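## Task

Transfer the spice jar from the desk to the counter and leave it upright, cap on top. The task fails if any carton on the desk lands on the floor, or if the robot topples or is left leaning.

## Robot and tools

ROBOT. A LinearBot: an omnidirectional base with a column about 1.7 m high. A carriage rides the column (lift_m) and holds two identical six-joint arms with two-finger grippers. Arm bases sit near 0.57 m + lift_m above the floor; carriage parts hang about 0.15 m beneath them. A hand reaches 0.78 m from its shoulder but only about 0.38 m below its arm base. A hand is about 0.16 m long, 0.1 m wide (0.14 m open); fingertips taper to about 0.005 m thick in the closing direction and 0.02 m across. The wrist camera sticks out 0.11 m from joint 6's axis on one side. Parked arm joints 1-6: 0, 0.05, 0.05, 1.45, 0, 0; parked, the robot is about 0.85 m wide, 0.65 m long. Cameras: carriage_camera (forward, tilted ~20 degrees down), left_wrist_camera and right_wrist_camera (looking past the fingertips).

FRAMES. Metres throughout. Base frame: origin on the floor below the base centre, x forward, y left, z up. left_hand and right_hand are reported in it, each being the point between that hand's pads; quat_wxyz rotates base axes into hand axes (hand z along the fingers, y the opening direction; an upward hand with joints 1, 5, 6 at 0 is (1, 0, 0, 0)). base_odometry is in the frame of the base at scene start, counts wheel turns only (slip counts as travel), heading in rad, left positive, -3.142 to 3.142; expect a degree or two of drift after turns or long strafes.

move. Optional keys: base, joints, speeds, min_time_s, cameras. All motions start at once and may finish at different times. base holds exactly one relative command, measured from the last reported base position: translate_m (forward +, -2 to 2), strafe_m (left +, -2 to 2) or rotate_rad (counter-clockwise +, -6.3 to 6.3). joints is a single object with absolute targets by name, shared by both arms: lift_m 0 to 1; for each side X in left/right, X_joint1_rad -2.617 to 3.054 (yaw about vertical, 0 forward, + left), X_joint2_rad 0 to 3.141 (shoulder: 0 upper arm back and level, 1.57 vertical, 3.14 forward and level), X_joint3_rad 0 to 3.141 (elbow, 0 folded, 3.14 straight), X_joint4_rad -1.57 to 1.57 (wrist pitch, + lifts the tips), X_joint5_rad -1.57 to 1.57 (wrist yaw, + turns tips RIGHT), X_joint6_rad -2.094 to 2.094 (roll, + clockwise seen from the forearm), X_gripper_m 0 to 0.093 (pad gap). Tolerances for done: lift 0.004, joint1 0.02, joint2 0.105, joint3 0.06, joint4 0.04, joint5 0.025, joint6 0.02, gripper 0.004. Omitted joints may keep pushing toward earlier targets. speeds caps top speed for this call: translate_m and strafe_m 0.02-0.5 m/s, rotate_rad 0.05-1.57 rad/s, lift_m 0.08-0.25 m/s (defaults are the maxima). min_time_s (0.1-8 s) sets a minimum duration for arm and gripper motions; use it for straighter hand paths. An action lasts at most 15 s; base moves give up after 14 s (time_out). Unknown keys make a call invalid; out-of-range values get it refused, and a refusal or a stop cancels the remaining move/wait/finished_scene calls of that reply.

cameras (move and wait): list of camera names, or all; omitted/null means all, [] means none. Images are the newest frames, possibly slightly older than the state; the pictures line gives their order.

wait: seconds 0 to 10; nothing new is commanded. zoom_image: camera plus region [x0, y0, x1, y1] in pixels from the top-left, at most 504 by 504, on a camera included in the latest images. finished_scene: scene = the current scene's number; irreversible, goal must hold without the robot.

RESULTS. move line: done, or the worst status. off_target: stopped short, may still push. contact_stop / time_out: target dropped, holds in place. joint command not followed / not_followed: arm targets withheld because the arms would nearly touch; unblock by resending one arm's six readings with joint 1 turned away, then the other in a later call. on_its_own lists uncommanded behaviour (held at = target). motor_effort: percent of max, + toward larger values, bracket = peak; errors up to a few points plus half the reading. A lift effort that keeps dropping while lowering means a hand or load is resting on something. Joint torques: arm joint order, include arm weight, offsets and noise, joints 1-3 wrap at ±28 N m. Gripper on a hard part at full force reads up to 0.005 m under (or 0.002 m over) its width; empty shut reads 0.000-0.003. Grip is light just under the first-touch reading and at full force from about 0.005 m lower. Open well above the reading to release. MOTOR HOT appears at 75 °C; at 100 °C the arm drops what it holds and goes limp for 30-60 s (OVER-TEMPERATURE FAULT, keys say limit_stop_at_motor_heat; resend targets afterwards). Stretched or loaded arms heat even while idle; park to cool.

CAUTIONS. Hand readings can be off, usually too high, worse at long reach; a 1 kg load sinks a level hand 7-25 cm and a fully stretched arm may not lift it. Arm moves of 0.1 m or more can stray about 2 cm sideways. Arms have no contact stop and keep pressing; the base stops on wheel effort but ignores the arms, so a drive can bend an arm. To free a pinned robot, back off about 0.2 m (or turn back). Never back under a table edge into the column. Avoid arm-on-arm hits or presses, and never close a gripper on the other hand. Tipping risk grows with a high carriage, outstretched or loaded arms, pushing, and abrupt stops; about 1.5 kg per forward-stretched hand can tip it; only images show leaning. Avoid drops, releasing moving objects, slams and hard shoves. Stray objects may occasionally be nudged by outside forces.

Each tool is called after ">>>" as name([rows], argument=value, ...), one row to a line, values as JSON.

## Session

>>> move(cameras=["carriage_camera"])

Scene clock: 0.00 s.
Joint torques (N m): no reading
base_odometry: x=+0.000 y=+0.000 heading=+0.000
base_status: not commanded
joint_positions: lift_m=+0.300 left_joint1_rad=-0.017 left_joint2_rad=+0.038 left_joint3_rad=+0.047 left_joint4_rad=+1.430 left_joint5_rad=+0.018 left_joint6_rad=-0.006 left_gripper_m=+0.09396 right_joint1_rad=-0.013 right_joint2_rad=+0.048 right_joint3_rad=+0.042 right_joint4_rad=+1.441 right_joint5_rad=+0.022 right_joint6_rad=-0.023 right_gripper_m=+0.09396
joint_status: not commanded
motor_effort: lift_m=+30 drive_wheels=+1
left_hand: x=+0.2657 y=+0.3054 z=+1.2839 quat_wxyz=(+0.998, +0.009, +0.066, -0.012) (m; base frame)
right_hand: x=+0.2676 y=-0.3133 z=+1.2826 quat_wxyz=(+0.997, +0.011, +0.068, -0.019) (m; base frame)
pictures: carriage_camera
Images, in order (width x height): carriage_camera 504x504.

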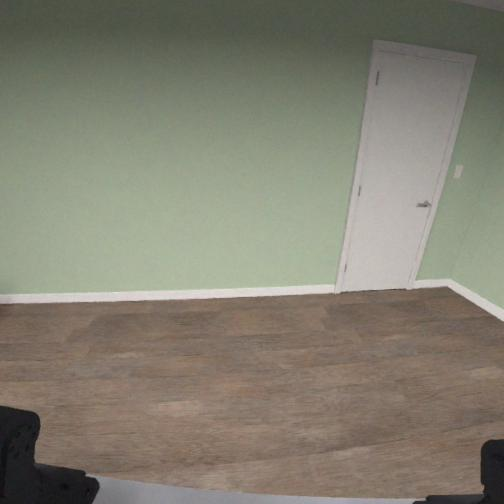

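>>> move(base={"rotate_rad": -1.52}, joints={"lift_m": 0.95}, cameras=["carriage_camera"])

>>> zoom_image(camera="carriage_camera", region=[50, 180, 504, 480])

Scene clock: 8.43 s.
Joint torques (N m): left_arm=[0.64 4.31 5.9 -0.22 -0.13 -0.05] | right_arm=[0.02 4.4 7.05 -0.12 -0.01 -0.11]
move: done
base_odometry: x=+0.000 y=+0.000 heading=-1.519
base_status: done
joint_positions: lift_m=+0.950 left_joint1_rad=-0.017 left_joint2_rad=+0.038 left_joint3_rad=+0.047 left_joint4_rad=+1.430 left_joint5_rad=+0.018 left_joint6_rad=-0.006 left_gripper_m=+0.09397 right_joint1_rad=-0.013 right_joint2_rad=+0.048 right_joint3_rad=+0.042 right_joint4_rad=+1.441 right_joint5_rad=+0.022 right_joint6_rad=-0.023 right_gripper_m=+0.09397
joint_status: all done
motor_effort: lift_m=+31(38) drive_wheels=+5(18)
left_hand: x=+0.2657 y=+0.3054 z=+1.9338 quat_wxyz=(+0.998, +0.009, +0.066, -0.012) (m; base frame)
right_hand: x=+0.2676 y=-0.3133 z=+1.9325 quat_wxyz=(+0.997, +0.011, +0.068, -0.019) (m; base frame)
pictures: carriage_camera
Images, in order (width x height): carriage_camera 504x504.

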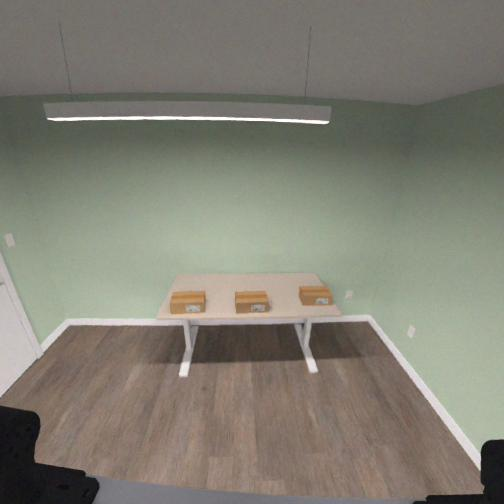

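Scaled by 1.110 from the camera's 504x504 image, which has a finer 720x720 frame.

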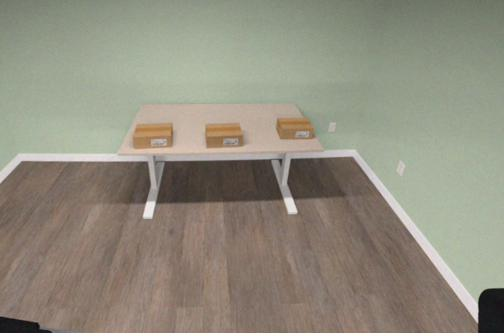

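>>> move(base={"rotate_rad": 0.03}, cameras=[])

>>> move(base={"translate_m": 0.7}, speeds={"translate_m": 0.35}, cameras=["carriage_camera"])

>>> zoom_image(camera="carriage_camera", region=[80, 280, 440, 480])

Scene clock: 14.60 s.
Joint torques (N m): left_arm=[0.58 4.33 5.9 -0.22 -0.14 -0.07] | right_arm=[-0.05 4.36 7.01 -0.13 0 -0.12]
move: done
base_odometry: x=+0.000 y=+0.000 heading=-1.489
base_status: done
joint_positions: lift_m=+0.950 left_joint1_rad=-0.017 left_joint2_rad=+0.038 left_joint3_rad=+0.047 left_joint4_rad=+1.430 left_joint5_rad=+0.018 left_joint6_rad=-0.006 left_gripper_m=+0.09397 right_joint1_rad=-0.013 right_joint2_rad=+0.048 right_joint3_rad=+0.042 right_joint4_rad=+1.441 right_joint5_rad=+0.022 right_joint6_rad=-0.023 right_gripper_m=+0.09397
joint_status: not commanded
motor_effort: lift_m=+31(31) drive_wheels=+1(5)
left_hand: x=+0.2657 y=+0.3054 z=+1.9338 quat_wxyz=(+0.998, +0.009, +0.066, -0.012) (m; base frame)
right_hand: x=+0.2676 y=-0.3133 z=+1.9325 quat_wxyz=(+0.997, +0.011, +0.068, -0.019) (m; base frame)
pictures: none
No camera images: "cameras" was empty.

Scene clock: 18.40 s.
Joint torques (N m): left_arm=[0.58 4.33 5.97 -0.22 -0.13 -0.05] | right_arm=[-0.02 4.34 6.99 -0.13 -0.01 -0.12]
move: done
base_odometry: x=+0.056 y=-0.698 heading=-1.491
base_status: done
joint_positions: lift_m=+0.950 left_joint1_rad=-0.017 left_joint2_rad=+0.038 left_joint3_rad=+0.047 left_joint4_rad=+1.430 left_joint5_rad=+0.018 left_joint6_rad=-0.006 left_gripper_m=+0.09397 right_joint1_rad=-0.013 right_joint2_rad=+0.048 right_joint3_rad=+0.042 right_joint4_rad=+1.441 right_joint5_rad=+0.022 right_joint6_rad=-0.023 right_gripper_m=+0.09397
joint_status: not commanded
motor_effort: lift_m=+31(31) drive_wheels=-9(21)
left_hand: x=+0.2657 y=+0.3054 z=+1.9338 quat_wxyz=(+0.998, +0.009, +0.066, -0.012) (m; base frame)
right_hand: x=+0.2676 y=-0.3133 z=+1.9325 quat_wxyz=(+0.997, +0.011, +0.068, -0.019) (m; base frame)
pictures: carriage_camera
Images, in order (width x height): carriage_camera 504x504.

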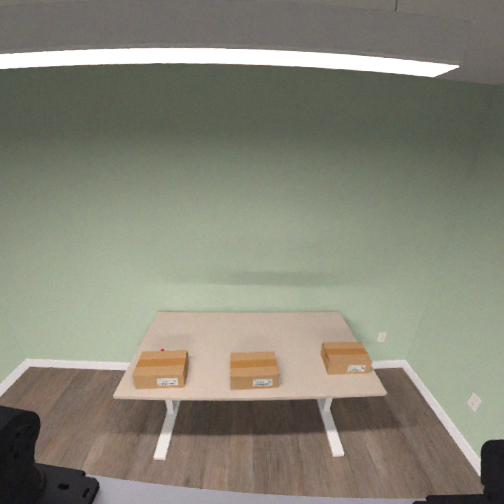

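Scaled by 1.400 from the camera's 504x504 image, which has a finer 720x720 frame.

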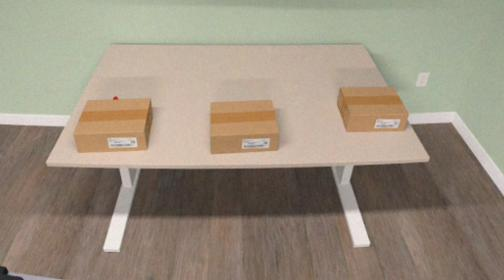

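>>> move(base={"strafe_m": 0.25}, joints={"lift_m": 0.8, "left_joint1_rad": 0, "left_joint2_rad": 3.0, "left_joint3_rad": 2.4, "left_joint4_rad": -1.0, "left_joint5_rad": 0, "left_joint6_rad": 0}, speeds={"strafe_m": 0.35}, min_time_s=3, cameras=[])

>>> move(base={"translate_m": 0.5}, joints={"lift_m": 0.7}, speeds={"translate_m": 0.25}, cameras=["carriage_camera", "left_wrist_camera"])

>>> zoom_image(camera="left_wrist_camera", region=[120, 0, 420, 250])

Scene clock: 39.37 s.
Joint torques (N m): left_arm=[0.98 -16.17 8.7 0.35 -0.19 0.03] | right_arm=[0.05 4.41 7.04 -0.13 -0.01 -0.11]
move: done
base_odometry: x=+0.305 y=-0.678 heading=-1.491
base_status: done
joint_positions: lift_m=+0.800 left_joint1_rad=-0.005 left_joint2_rad=+2.981 left_joint3_rad=+2.377 left_joint4_rad=-0.985 left_joint5_rad=+0.008 left_joint6_rad=-0.006 left_gripper_m=+0.09397 right_joint1_rad=-0.014 right_joint2_rad=+0.048 right_joint3_rad=+0.042 right_joint4_rad=+1.441 right_joint5_rad=+0.022 right_joint6_rad=-0.023 right_gripper_m=+0.09397
joint_status: all done
motor_effort: lift_m=+28(29) drive_wheels=+1(12)
left_hand: x=+0.7445 y=+0.3051 z=+1.1747 quat_wxyz=(-0.009, +0.000, +1.000, -0.004) (m; base frame)
right_hand: x=+0.2676 y=-0.3133 z=+1.7828 quat_wxyz=(+0.997, +0.011, +0.068, -0.019) (m; base frame)
pictures: none
No camera images: "cameras" was empty.

Scene clock: 42.77 s.
Joint torques (N m): left_arm=[0.95 -17.55 7.88 0.43 -0.19 0] | right_arm=[0.05 4.42 7.05 -0.13 -0.01 -0.13]
move: done
base_odometry: x=+0.346 y=-1.177 heading=-1.490
base_status: done
joint_positions: lift_m=+0.700 left_joint1_rad=-0.005 left_joint2_rad=+2.996 left_joint3_rad=+2.384 left_joint4_rad=-0.998 left_joint5_rad=+0.007 left_joint6_rad=-0.006 left_gripper_m=+0.09397 right_joint1_rad=-0.014 right_joint2_rad=+0.047 right_joint3_rad=+0.042 right_joint4_rad=+1.441 right_joint5_rad=+0.022 right_joint6_rad=-0.023 right_gripper_m=+0.09397
joint_status: all done
motor_effort: lift_m=+28(29) drive_wheels=-6(13)
left_hand: x=+0.7395 y=+0.3054 z=+1.0692 quat_wxyz=(-0.019, -0.001, +1.000, -0.003) (m; base frame)
right_hand: x=+0.2675 y=-0.3133 z=+1.6828 quat_wxyz=(+0.997, +0.011, +0.068, -0.019) (m; base frame)
pictures: carriage_camera, left_wrist_camera
Images, in order (width x height): carriage_camera 504x504, left_wrist_camera 504x504.

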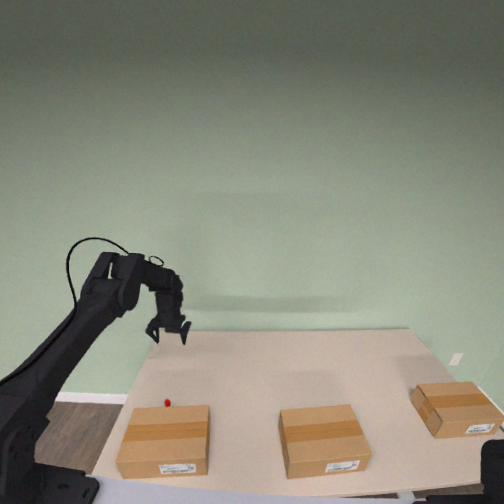

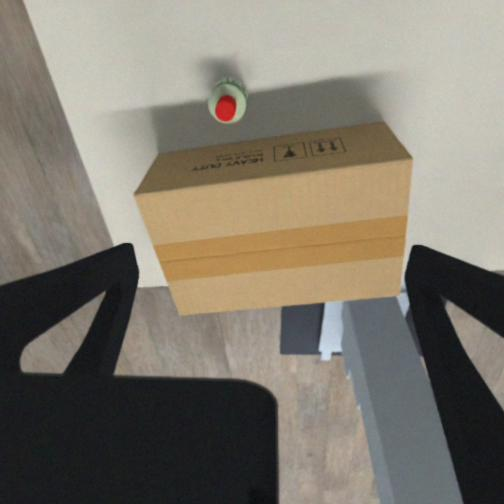

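Scaled by 1.680 from the camera's 504x504 image, which has a finer 720x720 frame.

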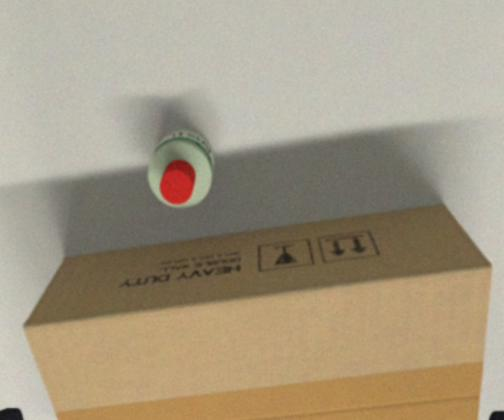

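>>> move(base={"strafe_m": 0.032}, joints={"lift_m": 0.56}, speeds={"strafe_m": 0.08}, cameras=["left_wrist_camera", "carriage_camera"])

>>> zoom_image(camera="carriage_camera", region=[100, 290, 260, 450])

Scene clock: 61.17 s.
Joint torques (N m): left_arm=[0.49 -17.74 7.66 0.42 -0.18 0.01] | right_arm=[0.09 4.38 7.01 -0.15 0 -0.12]
move: done
base_odometry: x=+0.377 y=-1.174 heading=-1.491
base_status: done
joint_positions: lift_m=+0.560 left_joint1_rad=+0.001 left_joint2_rad=+2.998 left_joint3_rad=+2.387 left_joint4_rad=-0.999 left_joint5_rad=+0.005 left_joint6_rad=-0.006 left_gripper_m=+0.09397 right_joint1_rad=-0.014 right_joint2_rad=+0.047 right_joint3_rad=+0.042 right_joint4_rad=+1.441 right_joint5_rad=+0.023 right_joint6_rad=-0.023 right_gripper_m=+0.09397
joint_status: all done
motor_effort: lift_m=+27(29) drive_wheels=+3(10)
left_hand: x=+0.7398 y=+0.3086 z=+0.9291 quat_wxyz=(-0.019, -0.003, +1.000, -0.003) (m; base frame)
right_hand: x=+0.2675 y=-0.3134 z=+1.5428 quat_wxyz=(+0.997, +0.011, +0.068, -0.019) (m; base frame)
pictures: carriage_camera, left_wrist_camera
Images, in order (width x height): carriage_camera 504x504, left_wrist_camera 504x504.

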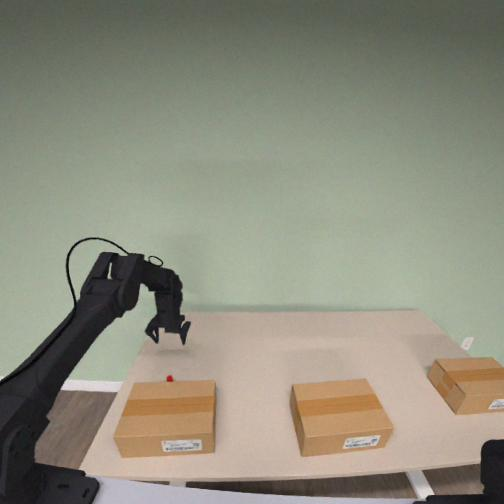

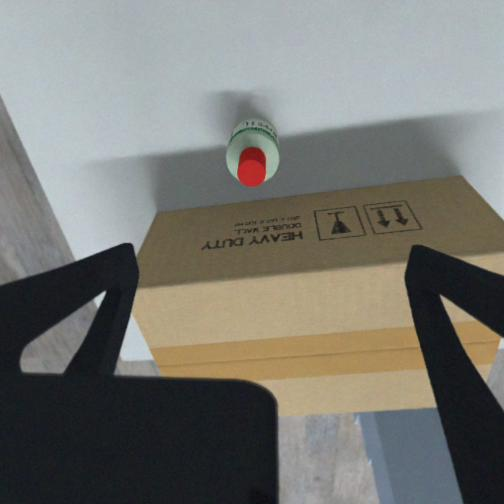

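Scaled by 3.150 from the camera's 504x504 image, which has a finer 720x720 frame.

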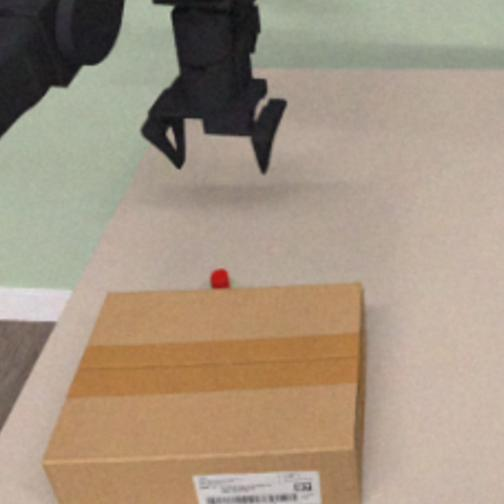

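>>> move(base={"strafe_m": 0.01}, joints={"lift_m": 0.5}, speeds={"strafe_m": 0.08}, cameras=["left_wrist_camera"])

>>> zoom_image(camera="left_wrist_camera", region=[170, 110, 370, 310])

Scene clock: 85.53 s.
Joint torques (N m): left_arm=[0.35 -18.06 7.35 0.45 -0.16 0.02] | right_arm=[-0.02 4.38 6.97 -0.13 -0.01 -0.11]
move: done
base_odometry: x=+0.387 y=-1.174 heading=-1.491
base_status: done
joint_positions: lift_m=+0.500 left_joint1_rad=+0.003 left_joint2_rad=+3.001 left_joint3_rad=+2.389 left_joint4_rad=-0.999 left_joint5_rad=+0.004 left_joint6_rad=-0.006 left_gripper_m=+0.09397 right_joint1_rad=-0.013 right_joint2_rad=+0.047 right_joint3_rad=+0.042 right_joint4_rad=+1.441 right_joint5_rad=+0.023 right_joint6_rad=-0.023 right_gripper_m=+0.09397
joint_status: all done
motor_effort: lift_m=+28(29) drive_wheels=+2(9)
left_hand: x=+0.7394 y=+0.3096 z=+0.8678 quat_wxyz=(-0.020, -0.004, +1.000, -0.002) (m; base frame)
right_hand: x=+0.2675 y=-0.3134 z=+1.4828 quat_wxyz=(+0.997, +0.011, +0.068, -0.019) (m; base frame)
pictures: left_wrist_camera
Images, in order (width x height): left_wrist_camera 504x504.

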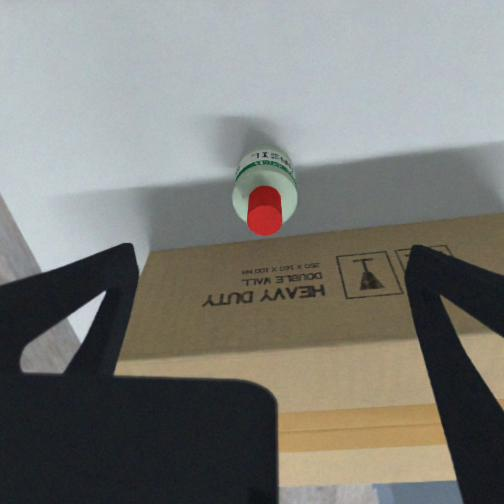

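Scaled by 2.520 from the camera's 504x504 image, which has a finer 720x720 frame.

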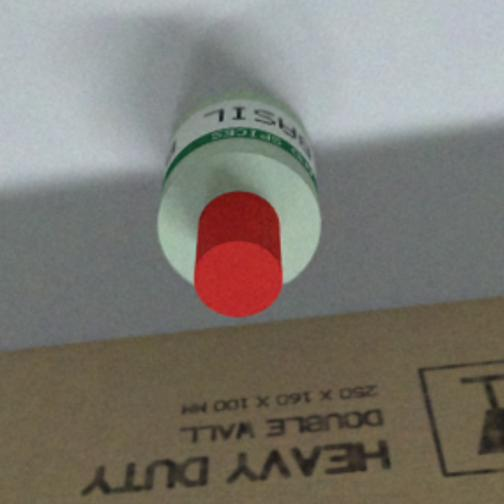

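>>> move(base={"translate_m": 0.02}, joints={"lift_m": 0.5, "left_joint4_rad": -1.2}, speeds={"translate_m": 0.05}, min_time_s=1.0, cameras=["left_wrist_camera"])

>>> zoom_image(camera="left_wrist_camera", region=[150, 60, 400, 310])

Scene clock: 118.03 s.
Joint torques (N m): left_arm=[0.5 -17.62 7.06 -0.2 -0.16 0] | right_arm=[0.02 4.38 7.04 -0.13 0 -0.11]
move: done
base_odometry: x=+0.389 y=-1.194 heading=-1.491
base_status: done
joint_positions: lift_m=+0.500 left_joint1_rad=+0.002 left_joint2_rad=+3.001 left_joint3_rad=+2.389 left_joint4_rad=-1.185 left_joint5_rad=+0.004 left_joint6_rad=-0.006 left_gripper_m=+0.09397 right_joint1_rad=-0.013 right_joint2_rad=+0.047 right_joint3_rad=+0.042 right_joint4_rad=+1.440 right_joint5_rad=+0.023 right_joint6_rad=-0.023 right_gripper_m=+0.09397
joint_status: all done
motor_effort: lift_m=+27(28) drive_wheels=-7(15)
left_hand: x=+0.6939 y=+0.3091 z=+0.8739 quat_wxyz=(-0.113, -0.004, +0.994, -0.002) (m; base frame)
right_hand: x=+0.2677 y=-0.3134 z=+1.4828 quat_wxyz=(+0.997, +0.011, +0.068, -0.019) (m; base frame)
pictures: left_wrist_camera
Images, in order (width x height): left_wrist_camera 504x504.

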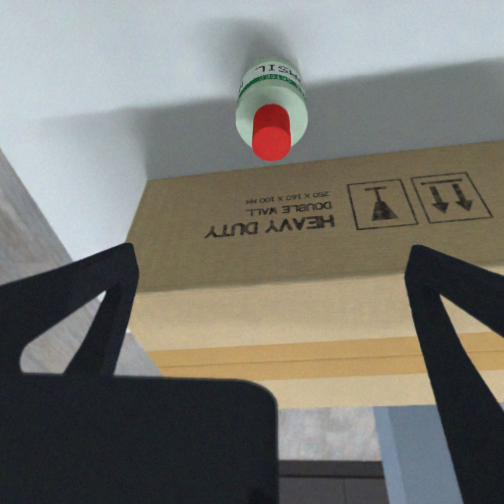

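Scaled by 2.016 from the camera's 504x504 image, which has a finer 720x720 frame.

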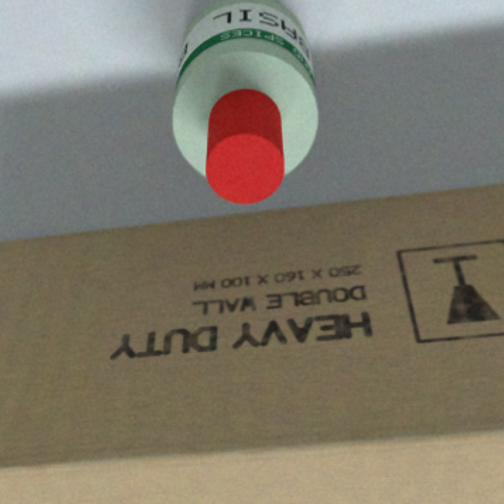

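>>> move(base={"translate_m": -0.006}, joints={"lift_m": 0.43}, speeds={"translate_m": 0.05, "lift_m": 0.12}, cameras=["left_wrist_camera", "carriage_camera"])

>>> zoom_image(camera="left_wrist_camera", region=[120, 90, 420, 390])

Scene clock: 127.77 s.
Joint torques (N m): left_arm=[0.54 -17.59 6.91 -0.14 -0.16 0.02] | right_arm=[0.01 4.38 7.02 -0.14 -0.01 -0.12]
move: done
base_odometry: x=+0.388 y=-1.188 heading=-1.491
base_status: done
joint_positions: lift_m=+0.430 left_joint1_rad=+0.001 left_joint2_rad=+3.001 left_joint3_rad=+2.391 left_joint4_rad=-1.193 left_joint5_rad=+0.004 left_joint6_rad=-0.006 left_gripper_m=+0.09397 right_joint1_rad=-0.013 right_joint2_rad=+0.047 right_joint3_rad=+0.042 right_joint4_rad=+1.441 right_joint5_rad=+0.023 right_joint6_rad=-0.023 right_gripper_m=+0.09397
joint_status: all done
motor_effort: lift_m=+27(30) drive_wheels=-7(13)
left_hand: x=+0.6925 y=+0.3090 z=+0.8047 quat_wxyz=(-0.116, -0.004, +0.993, -0.002) (m; base frame)
right_hand: x=+0.2674 y=-0.3134 z=+1.4129 quat_wxyz=(+0.997, +0.011, +0.067, -0.019) (m; base frame)
pictures: carriage_camera, left_wrist_camera
Images, in order (width x height): carriage_camera 504x504, left_wrist_camera 504x504.

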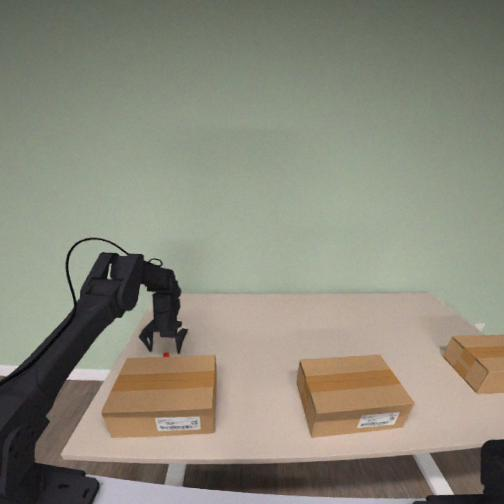

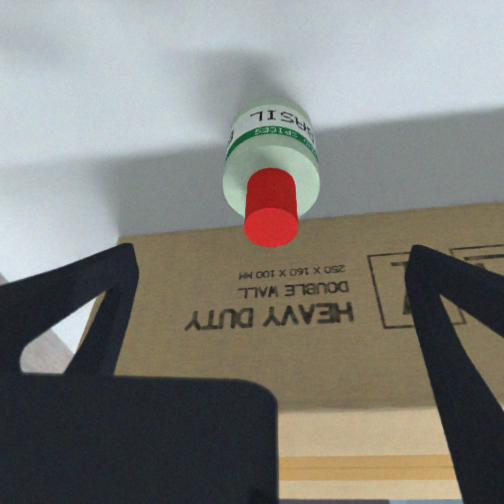

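Scaled by 1.680 from the camera's 504x504 image, which has a finer 720x720 frame.

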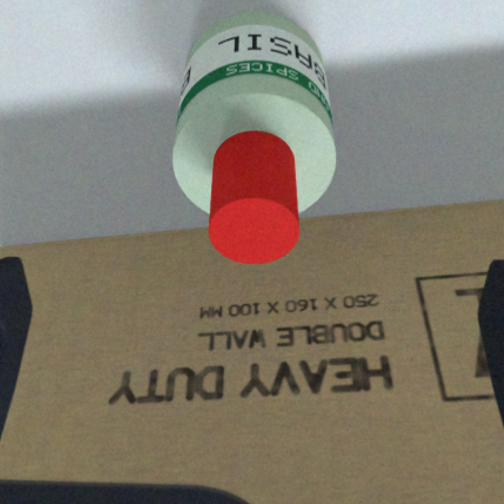

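>>> move(joints={"lift_m": 0.38}, speeds={"lift_m": 0.08}, cameras=["left_wrist_camera", "carriage_camera"])

>>> zoom_image(camera="carriage_camera", region=[90, 240, 250, 400])

Scene clock: 143.67 s.
Joint torques (N m): left_arm=[0.53 -17.85 6.78 -0.13 -0.16 0.01] | right_arm=[-0.03 4.37 7.06 -0.15 0 -0.12]
move: done
base_odometry: x=+0.388 y=-1.188 heading=-1.491
base_status: not commanded
joint_positions: lift_m=+0.380 left_joint1_rad=+0.001 left_joint2_rad=+3.001 left_joint3_rad=+2.391 left_joint4_rad=-1.194 left_joint5_rad=+0.004 left_joint6_rad=-0.006 left_gripper_m=+0.09397 right_joint1_rad=-0.013 right_joint2_rad=+0.047 right_joint3_rad=+0.042 right_joint4_rad=+1.441 right_joint5_rad=+0.023 right_joint6_rad=-0.023 right_gripper_m=+0.09397
joint_status: all done
motor_effort: lift_m=+28(28) drive_wheels=+5(8)
left_hand: x=+0.6922 y=+0.3090 z=+0.7545 quat_wxyz=(-0.117, -0.004, +0.993, -0.002) (m; base frame)
right_hand: x=+0.2674 y=-0.3134 z=+1.3629 quat_wxyz=(+0.997, +0.011, +0.067, -0.019) (m; base frame)
pictures: carriage_camera, left_wrist_camera
Images, in order (width x height): carriage_camera 504x504, left_wrist_camera 504x504.

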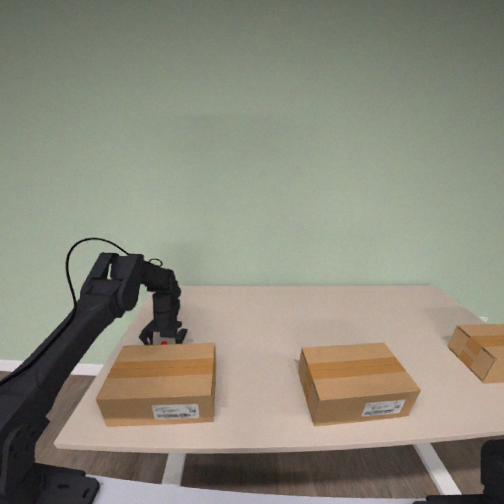

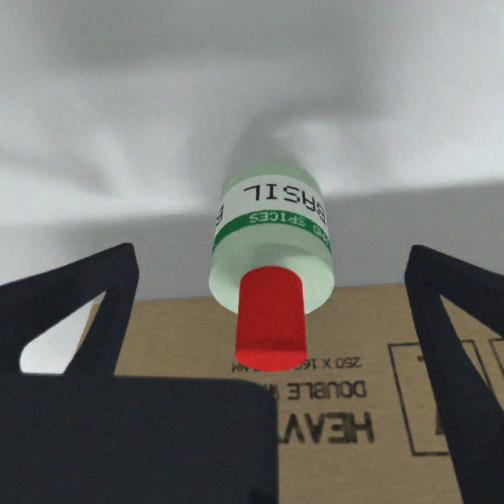

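Scaled by 3.150 from the camera's 504x504 image, which has a finer 720x720 frame.

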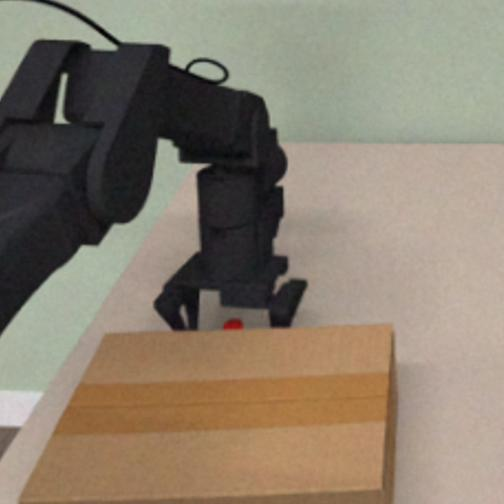

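>>> move(joints={"left_gripper_m": 0.045}, min_time_s=1.2, cameras=["left_wrist_camera"])

>>> move(joints={"left_gripper_m": 0.035}, min_time_s=1.2, cameras=["left_wrist_camera"])

Scene clock: 151.20 s.
Joint torques (N m): left_arm=[0.47 -17.69 6.83 -0.13 -0.16 0.02] | right_arm=[-0.02 4.34 7.02 -0.14 -0.01 -0.11]
move: done
base_odometry: x=+0.388 y=-1.188 heading=-1.491
base_status: not commanded
joint_positions: lift_m=+0.380 left_joint1_rad=+0.001 left_joint2_rad=+3.001 left_joint3_rad=+2.391 left_joint4_rad=-1.194 left_joint5_rad=+0.004 left_joint6_rad=-0.006 left_gripper_m=+0.04510 right_joint1_rad=-0.013 right_joint2_rad=+0.047 right_joint3_rad=+0.042 right_joint4_rad=+1.441 right_joint5_rad=+0.023 right_joint6_rad=-0.023 right_gripper_m=+0.09397
joint_status: all done
motor_effort: lift_m=+28(28) drive_wheels=+4(7)
left_hand: x=+0.6922 y=+0.3090 z=+0.7545 quat_wxyz=(-0.117, -0.004, +0.993, -0.002) (m; base frame)
right_hand: x=+0.2674 y=-0.3134 z=+1.3629 quat_wxyz=(+0.997, +0.011, +0.067, -0.019) (m; base frame)
pictures: left_wrist_camera
Images, in order (width x height): left_wrist_camera 504x504.

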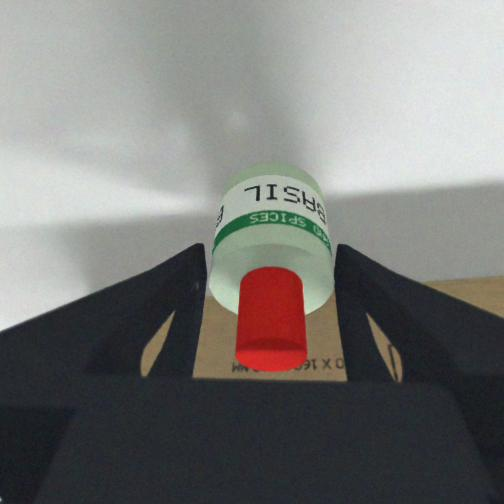

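Scene clock: 152.70 s.
Joint torques (N m): left_arm=[0.49 -17.68 6.78 -0.13 -0.17 0.01] | right_arm=[0.03 4.37 7.04 -0.14 -0.01 -0.12]
move: done
base_odometry: x=+0.388 y=-1.188 heading=-1.491
base_status: not commanded
joint_positions: lift_m=+0.380 left_joint1_rad=+0.001 left_joint2_rad=+3.001 left_joint3_rad=+2.391 left_joint4_rad=-1.194 left_joint5_rad=+0.004 left_joint6_rad=-0.006 left_gripper_m=+0.03735 right_joint1_rad=-0.013 right_joint2_rad=+0.047 right_joint3_rad=+0.042 right_joint4_rad=+1.441 right_joint5_rad=+0.023 right_joint6_rad=-0.023 right_gripper_m=+0.09397
joint_status: all done
motor_effort: lift_m=+27(28) drive_wheels=+5(5)
left_hand: x=+0.6922 y=+0.3090 z=+0.7545 quat_wxyz=(-0.117, -0.004, +0.993, -0.002) (m; base frame)
right_hand: x=+0.2674 y=-0.3134 z=+1.3629 quat_wxyz=(+0.997, +0.011, +0.067, -0.019) (m; base frame)
pictures: left_wrist_camera
Images, in order (width x height): left_wrist_camera 504x504.

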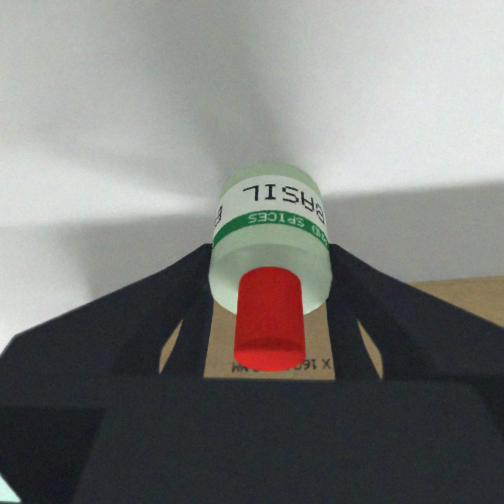

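>>> move(joints={"left_gripper_m": 0.032}, min_time_s=1.0, cameras=[])

>>> move(joints={"lift_m": 0.42}, speeds={"lift_m": 0.08}, cameras=["left_wrist_camera"])

>>> move(joints={"lift_m": 0.62}, speeds={"lift_m": 0.2}, cameras=["left_wrist_camera", "carriage_camera"])

Scene clock: 158.80 s.
Joint torques (N m): left_arm=[0.53 -17.7 6.82 -0.12 -0.16 0.02] | right_arm=[0.03 4.38 7.01 -0.15 -0.01 -0.12]
move: off_target
base_odometry: x=+0.388 y=-1.188 heading=-1.491
base_status: not commanded
joint_positions: lift_m=+0.380 left_joint1_rad=+0.001 left_joint2_rad=+3.001 left_joint3_rad=+2.391 left_joint4_rad=-1.194 left_joint5_rad=+0.004 left_joint6_rad=-0.006 left_gripper_m=+0.03735 right_joint1_rad=-0.013 right_joint2_rad=+0.047 right_joint3_rad=+0.042 right_joint4_rad=+1.441 right_joint5_rad=+0.023 right_joint6_rad=-0.023 right_gripper_m=+0.09397
joint_status: left_gripper_m off_target (ended at +0.03734, target +0.03200)
motor_effort: lift_m=+27(28) drive_wheels=+3(5)
left_hand: x=+0.6922 y=+0.3090 z=+0.7545 quat_wxyz=(-0.117, -0.004, +0.993, -0.002) (m; base frame)
right_hand: x=+0.2674 y=-0.3134 z=+1.3629 quat_wxyz=(+0.997, +0.011, +0.067, -0.019) (m; base frame)
pictures: none
No camera images: "cameras" was empty.

Scene clock: 159.67 s.
Joint torques (N m): left_arm=[0.49 -17.81 6.64 -0.17 -0.16 0.03] | right_arm=[0.02 4.4 7.01 -0.15 -0.01 -0.12]
move: done
base_odometry: x=+0.388 y=-1.188 heading=-1.491
base_status: not commanded
joint_positions: lift_m=+0.420 left_joint1_rad=+0.001 left_joint2_rad=+3.002 left_joint3_rad=+2.392 left_joint4_rad=-1.194 left_joint5_rad=+0.004 left_joint6_rad=-0.006 left_gripper_m=+0.03735 right_joint1_rad=-0.013 right_joint2_rad=+0.047 right_joint3_rad=+0.042 right_joint4_rad=+1.441 right_joint5_rad=+0.023 right_joint6_rad=-0.023 right_gripper_m=+0.09397
joint_status: all done
motor_effort: lift_m=+31(36) drive_wheels=-8(9)
left_hand: x=+0.6924 y=+0.3090 z=+0.7941 quat_wxyz=(-0.117, -0.004, +0.993, -0.002) (m; base frame)
right_hand: x=+0.2674 y=-0.3134 z=+1.4026 quat_wxyz=(+0.997, +0.011, +0.067, -0.019) (m; base frame)
pictures: left_wrist_camera
Images, in order (width x height): left_wrist_camera 504x504.

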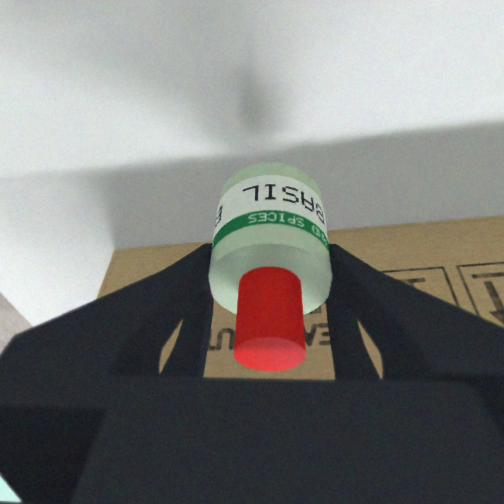

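Scene clock: 161.13 s.
Joint torques (N m): left_arm=[0.5 -17.89 6.67 -0.11 -0.14 0.01] | right_arm=[0.02 4.4 7.02 -0.14 -0.01 -0.13]
move: done
base_odometry: x=+0.388 y=-1.188 heading=-1.491
base_status: not commanded
joint_positions: lift_m=+0.620 left_joint1_rad=+0.001 left_joint2_rad=+3.003 left_joint3_rad=+2.392 left_joint4_rad=-1.194 left_joint5_rad=+0.004 left_joint6_rad=-0.006 left_gripper_m=+0.03735 right_joint1_rad=-0.013 right_joint2_rad=+0.047 right_joint3_rad=+0.042 right_joint4_rad=+1.441 right_joint5_rad=+0.023 right_joint6_rad=-0.023 right_gripper_m=+0.09397
joint_status: all done
motor_effort: lift_m=+30(38) drive_wheels=+4(9)
left_hand: x=+0.6923 y=+0.3090 z=+0.9940 quat_wxyz=(-0.117, -0.004, +0.993, -0.002) (m; base frame)
right_hand: x=+0.2674 y=-0.3134 z=+1.6026 quat_wxyz=(+0.997, +0.011, +0.067, -0.019) (m; base frame)
pictures: carriage_camera, left_wrist_camera
Images, in order (width x height): carriage_camera 504x504, left_wrist_camera 504x504.

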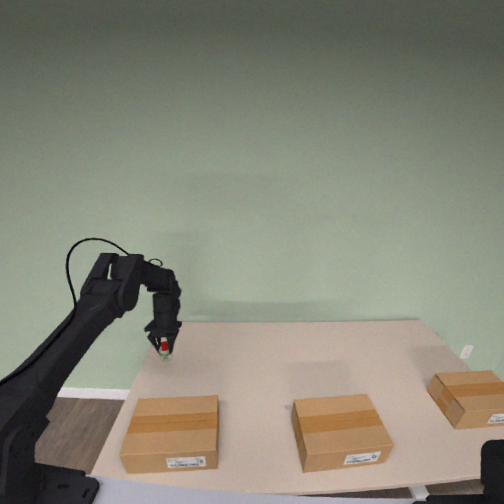

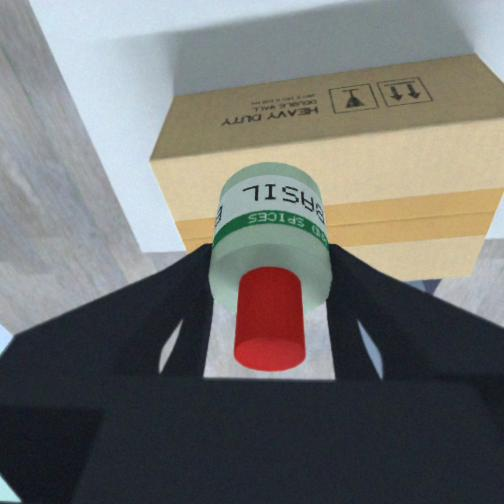

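>>> move(base={"translate_m": -0.45}, speeds={"translate_m": 0.3}, cameras=[])

>>> move(base={"translate_m": -0.8}, joints={"lift_m": 0.6, "left_joint2_rad": 1.0, "left_joint3_rad": 1.0, "left_joint4_rad": -1.5}, speeds={"translate_m": 0.35}, min_time_s=3, cameras=["left_wrist_camera"])

>>> move(base={"rotate_rad": 3.1416}, speeds={"rotate_rad": 0.9}, cameras=["left_wrist_camera", "carriage_camera"])

Scene clock: 172.13 s.
Joint torques (N m): left_arm=[0.51 -17.74 6.78 -0.12 -0.16 0.02] | right_arm=[0.01 4.44 7.04 -0.14 -0.01 -0.12]
move: done
base_odometry: x=+0.353 y=-0.739 heading=-1.491
base_status: done
joint_positions: lift_m=+0.620 left_joint1_rad=+0.001 left_joint2_rad=+3.003 left_joint3_rad=+2.392 left_joint4_rad=-1.194 left_joint5_rad=+0.004 left_joint6_rad=-0.006 left_gripper_m=+0.03735 right_joint1_rad=-0.013 right_joint2_rad=+0.047 right_joint3_rad=+0.042 right_joint4_rad=+1.441 right_joint5_rad=+0.023 right_joint6_rad=-0.023 right_gripper_m=+0.09397
joint_status: not commanded
motor_effort: lift_m=+30(31) drive_wheels=-2(14)
left_hand: x=+0.6923 y=+0.3088 z=+0.9940 quat_wxyz=(-0.117, -0.004, +0.993, -0.002) (m; base frame)
right_hand: x=+0.2676 y=-0.3134 z=+1.6026 quat_wxyz=(+0.997, +0.011, +0.068, -0.019) (m; base frame)
pictures: none
No camera images: "cameras" was empty.

Scene clock: 176.10 s.
Joint torques (N m): left_arm=[0.54 -2.15 5.39 0.73 -0.16 0.02] | right_arm=[0.03 4.36 7.02 -0.13 0 -0.12]
move: done
base_odometry: x=+0.289 y=+0.058 heading=-1.491
base_status: done
joint_positions: lift_m=+0.600 left_joint1_rad=+0.001 left_joint2_rad=+1.006 left_joint3_rad=+1.013 left_joint4_rad=-1.494 left_joint5_rad=+0.004 left_joint6_rad=-0.006 left_gripper_m=+0.03734 right_joint1_rad=-0.013 right_joint2_rad=+0.047 right_joint3_rad=+0.042 right_joint4_rad=+1.441 right_joint5_rad=+0.023 right_joint6_rad=-0.023 right_gripper_m=+0.09397
joint_status: all done
motor_effort: lift_m=+27(28) drive_wheels=-4(10)
left_hand: x=+0.3766 y=+0.3085 z=+1.3078 quat_wxyz=(+0.042, -0.003, +0.999, -0.002) (m; base frame)
right_hand: x=+0.2676 y=-0.3134 z=+1.5828 quat_wxyz=(+0.997, +0.011, +0.068, -0.019) (m; base frame)
pictures: left_wrist_camera
Images, in order (width x height): left_wrist_camera 504x504.

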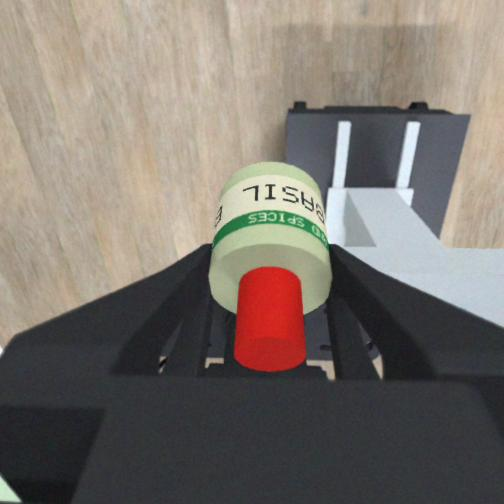

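Scene clock: 181.03 s.
Joint torques (N m): left_arm=[0.53 -2.15 5.3 0.72 -0.13 0.01] | right_arm=[0.02 4.37 7.05 -0.13 -0.01 -0.12]
move: done
base_odometry: x=+0.289 y=+0.058 heading=+1.650
base_status: done
joint_positions: lift_m=+0.600 left_joint1_rad=+0.001 left_joint2_rad=+1.006 left_joint3_rad=+1.013 left_joint4_rad=-1.494 left_joint5_rad=+0.001 left_joint6_rad=-0.006 left_gripper_m=+0.03733 right_joint1_rad=-0.013 right_joint2_rad=+0.047 right_joint3_rad=+0.042 right_joint4_rad=+1.441 right_joint5_rad=+0.023 right_joint6_rad=-0.023 right_gripper_m=+0.09398
joint_status: not commanded
motor_effort: lift_m=+28(28) drive_wheels=+5(15)
left_hand: x=+0.3766 y=+0.3089 z=+1.3078 quat_wxyz=(+0.042, -0.003, +0.999, -0.001) (m; base frame)
right_hand: x=+0.2676 y=-0.3134 z=+1.5828 quat_wxyz=(+0.997, +0.011, +0.068, -0.019) (m; base frame)
pictures: carriage_camera, left_wrist_camera
Images, in order (width x height): carriage_camera 504x504, left_wrist_camera 504x504.

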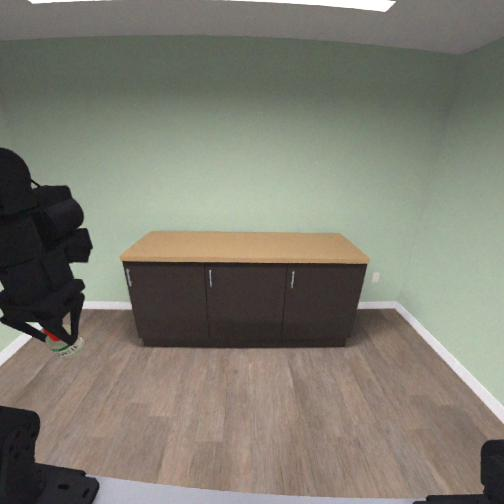

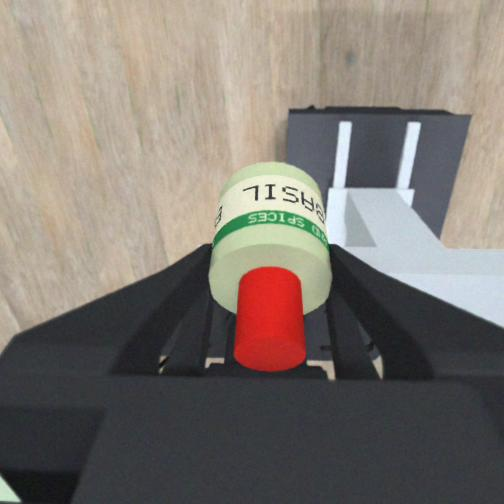

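>>> move(base={"translate_m": 1.2}, joints={"lift_m": 0.75}, speeds={"translate_m": 0.35}, cameras=["left_wrist_camera", "carriage_camera"])

Scene clock: 194.30 s.
Joint torques (N m): left_arm=[0.55 -1.95 5.96 0.77 -0.13 0.01] | right_arm=[-0.02 4.38 7.01 -0.12 0 -0.11]
move: done
base_odometry: x=+0.192 y=+1.254 heading=+1.651
base_status: done
joint_positions: lift_m=+0.750 left_joint1_rad=+0.001 left_joint2_rad=+1.004 left_joint3_rad=+1.007 left_joint4_rad=-1.499 left_joint5_rad=+0.001 left_joint6_rad=-0.006 left_gripper_m=+0.03733 right_joint1_rad=-0.013 right_joint2_rad=+0.047 right_joint3_rad=+0.042 right_joint4_rad=+1.441 right_joint5_rad=+0.023 right_joint6_rad=-0.023 right_gripper_m=+0.09398
joint_status: all done
motor_effort: lift_m=+31(38) drive_wheels=-12(22)
left_hand: x=+0.3742 y=+0.3089 z=+1.4561 quat_wxyz=(+0.038, -0.003, +0.999, -0.001) (m; base frame)
right_hand: x=+0.2675 y=-0.3134 z=+1.7325 quat_wxyz=(+0.997, +0.011, +0.068, -0.019) (m; base frame)
pictures: carriage_camera, left_wrist_camera
Images, in order (width x height): carriage_camera 504x504, left_wrist_camera 504x504.

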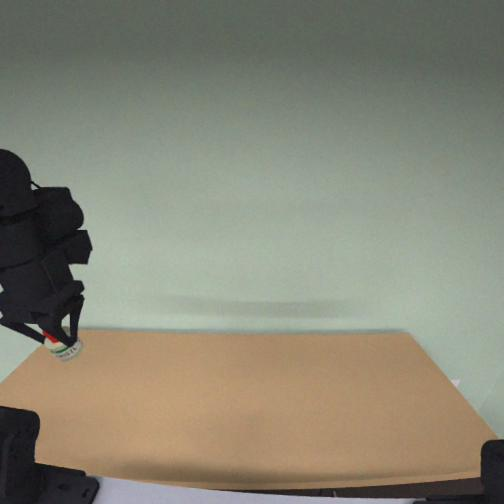

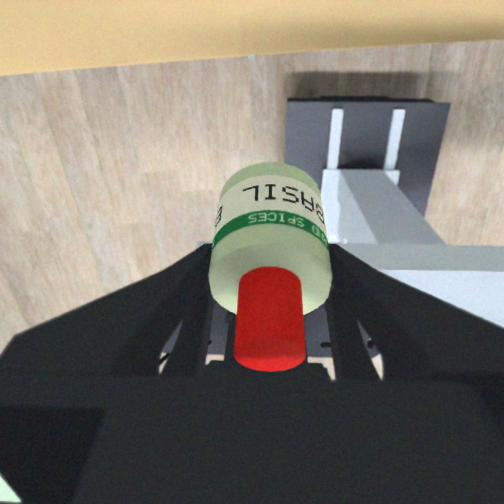

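>>> move(base={"translate_m": 0.06}, joints={"left_joint2_rad": 3.0, "left_joint3_rad": 2.4, "left_joint4_rad": -1.2}, speeds={"translate_m": 0.1}, min_time_s=3, cameras=["carriage_camera"])

>>> move(joints={"lift_m": 0.59}, speeds={"lift_m": 0.15}, cameras=["left_wrist_camera"])

>>> move(joints={"lift_m": 0.575}, speeds={"lift_m": 0.08}, cameras=["left_wrist_camera"])

Scene clock: 208.73 s.
Joint torques (N m): left_arm=[0.51 -15.64 8.16 0.05 -0.12 0.02] | right_arm=[0.02 4.42 7.04 -0.13 -0.01 -0.13]
move: done
base_odometry: x=+0.187 y=+1.314 heading=+1.653
base_status: done
joint_positions: lift_m=+0.750 left_joint1_rad=+0.001 left_joint2_rad=+2.982 left_joint3_rad=+2.377 left_joint4_rad=-1.211 left_joint5_rad=+0.001 left_joint6_rad=-0.006 left_gripper_m=+0.03733 right_joint1_rad=-0.013 right_joint2_rad=+0.047 right_joint3_rad=+0.042 right_joint4_rad=+1.441 right_joint5_rad=+0.023 right_joint6_rad=-0.023 right_gripper_m=+0.09398
joint_status: all done
motor_effort: lift_m=+31(31) drive_wheels=-9(15)
left_hand: x=+0.6895 y=+0.3092 z=+1.1316 quat_wxyz=(-0.122, -0.003, +0.993, +0.000) (m; base frame)
right_hand: x=+0.2676 y=-0.3134 z=+1.7325 quat_wxyz=(+0.997, +0.011, +0.068, -0.019) (m; base frame)
pictures: carriage_camera
Images, in order (width x height): carriage_camera 504x504.

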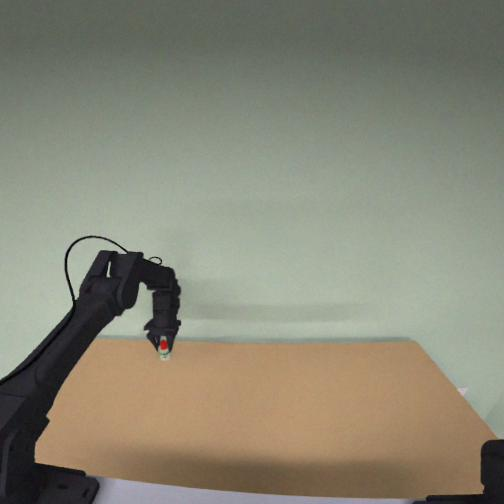

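Scene clock: 210.23 s.
Joint torques (N m): left_arm=[0.57 -16.91 7.41 -0.02 -0.13 0.01] | right_arm=[0.01 4.41 7.04 -0.12 -0.02 -0.13]
move: done
base_odometry: x=+0.187 y=+1.314 heading=+1.653
base_status: not commanded
joint_positions: lift_m=+0.590 left_joint1_rad=+0.001 left_joint2_rad=+2.993 left_joint3_rad=+2.385 left_joint4_rad=-1.206 left_joint5_rad=+0.001 left_joint6_rad=-0.006 left_gripper_m=+0.03733 right_joint1_rad=-0.013 right_joint2_rad=+0.047 right_joint3_rad=+0.042 right_joint4_rad=+1.441 right_joint5_rad=+0.023 right_joint6_rad=-0.023 right_gripper_m=+0.09398
joint_status: all done
motor_effort: lift_m=+28(29) drive_wheels=-10(12)
left_hand: x=+0.6899 y=+0.3092 z=+0.9678 quat_wxyz=(-0.122, -0.003, +0.993, +0.000) (m; base frame)
right_hand: x=+0.2676 y=-0.3134 z=+1.5728 quat_wxyz=(+0.997, +0.011, +0.068, -0.019) (m; base frame)
pictures: left_wrist_camera
Images, in order (width x height): left_wrist_camera 504x504.

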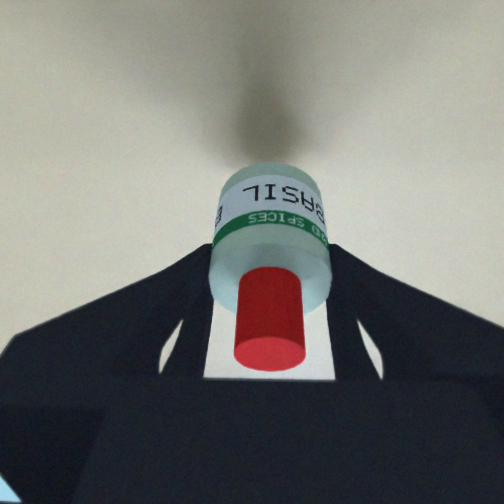

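Scene clock: 210.80 s.
Joint torques (N m): left_arm=[0.57 -17.07 7.04 -0.06 -0.12 0.02] | right_arm=[0.01 4.37 7.05 -0.13 -0.01 -0.12]
move: done
base_odometry: x=+0.187 y=+1.314 heading=+1.653
base_status: not commanded
joint_positions: lift_m=+0.575 left_joint1_rad=+0.001 left_joint2_rad=+2.995 left_joint3_rad=+2.387 left_joint4_rad=-1.204 left_joint5_rad=+0.001 left_joint6_rad=-0.006 left_gripper_m=+0.03733 right_joint1_rad=-0.013 right_joint2_rad=+0.047 right_joint3_rad=+0.042 right_joint4_rad=+1.441 right_joint5_rad=+0.023 right_joint6_rad=-0.023 right_gripper_m=+0.09398
joint_status: all done
motor_effort: lift_m=+27(29) drive_wheels=-9(12)
left_hand: x=+0.6908 y=+0.3092 z=+0.9525 quat_wxyz=(-0.120, -0.003, +0.993, +0.000) (m; base frame)
right_hand: x=+0.2676 y=-0.3134 z=+1.5578 quat_wxyz=(+0.997, +0.011, +0.068, -0.019) (m; base frame)
pictures: left_wrist_camera
Images, in order (width x height): left_wrist_camera 504x504.

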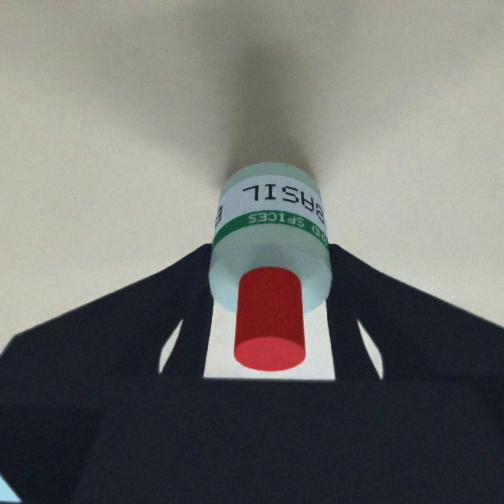

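>>> move(joints={"lift_m": 0.569}, speeds={"lift_m": 0.08}, cameras=[])

>>> move(joints={"lift_m": 0.564}, speeds={"lift_m": 0.08}, cameras=["left_wrist_camera"])

Scene clock: 215.43 s.
Joint torques (N m): left_arm=[0.39 -17.11 7.01 -0.08 -0.12 0.01] | right_arm=[-0.01 4.41 7.01 -0.11 -0.01 -0.12]
move: done
base_odometry: x=+0.187 y=+1.314 heading=+1.653
base_status: not commanded
joint_positions: lift_m=+0.569 left_joint1_rad=+0.001 left_joint2_rad=+2.998 left_joint3_rad=+2.389 left_joint4_rad=-1.201 left_joint5_rad=+0.001 left_joint6_rad=-0.006 left_gripper_m=+0.03733 right_joint1_rad=-0.013 right_joint2_rad=+0.047 right_joint3_rad=+0.042 right_joint4_rad=+1.441 right_joint5_rad=+0.023 right_joint6_rad=-0.023 right_gripper_m=+0.09398
joint_status: all done
motor_effort: lift_m=+28(28) drive_wheels=-11(11)
left_hand: x=+0.6911 y=+0.3092 z=+0.9453 quat_wxyz=(-0.119, -0.003, +0.993, +0.000) (m; base frame)
right_hand: x=+0.2676 y=-0.3134 z=+1.5518 quat_wxyz=(+0.997, +0.011, +0.068, -0.019) (m; base frame)
pictures: none
No camera images: "cameras" was empty.

Scene clock: 215.87 s.
Joint torques (N m): left_arm=[0.62 -17.01 6.31 0.09 -0.13 0.02] | right_arm=[-0.02 4.37 7.12 -0.13 -0.02 -0.12]
move: done
base_odometry: x=+0.187 y=+1.314 heading=+1.653
base_status: not commanded
joint_positions: lift_m=+0.564 left_joint1_rad=+0.001 left_joint2_rad=+2.995 left_joint3_rad=+2.396 left_joint4_rad=-1.213 left_joint5_rad=+0.001 left_joint6_rad=-0.005 left_gripper_m=+0.03733 right_joint1_rad=-0.013 right_joint2_rad=+0.047 right_joint3_rad=+0.041 right_joint4_rad=+1.441 right_joint5_rad=+0.023 right_joint6_rad=-0.023 right_gripper_m=+0.09398
joint_status: all done
motor_effort: lift_m=+25(27) drive_wheels=-10(11)
left_hand: x=+0.6914 y=+0.3092 z=+0.9437 quat_wxyz=(-0.120, -0.003, +0.993, +0.000) (m; base frame)
right_hand: x=+0.2677 y=-0.3134 z=+1.5469 quat_wxyz=(+0.997, +0.011, +0.068, -0.019) (m; base frame)
pictures: left_wrist_camera
Images, in order (width x height): left_wrist_camera 504x504.

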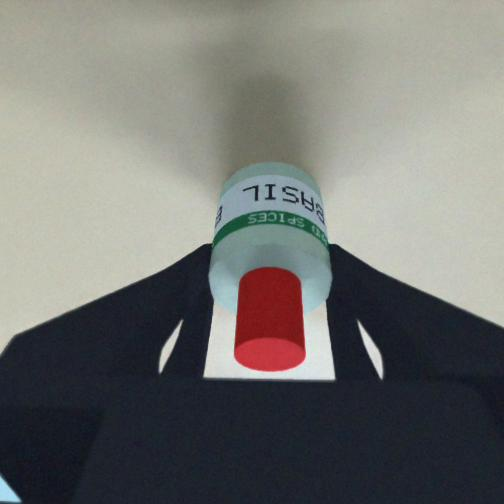

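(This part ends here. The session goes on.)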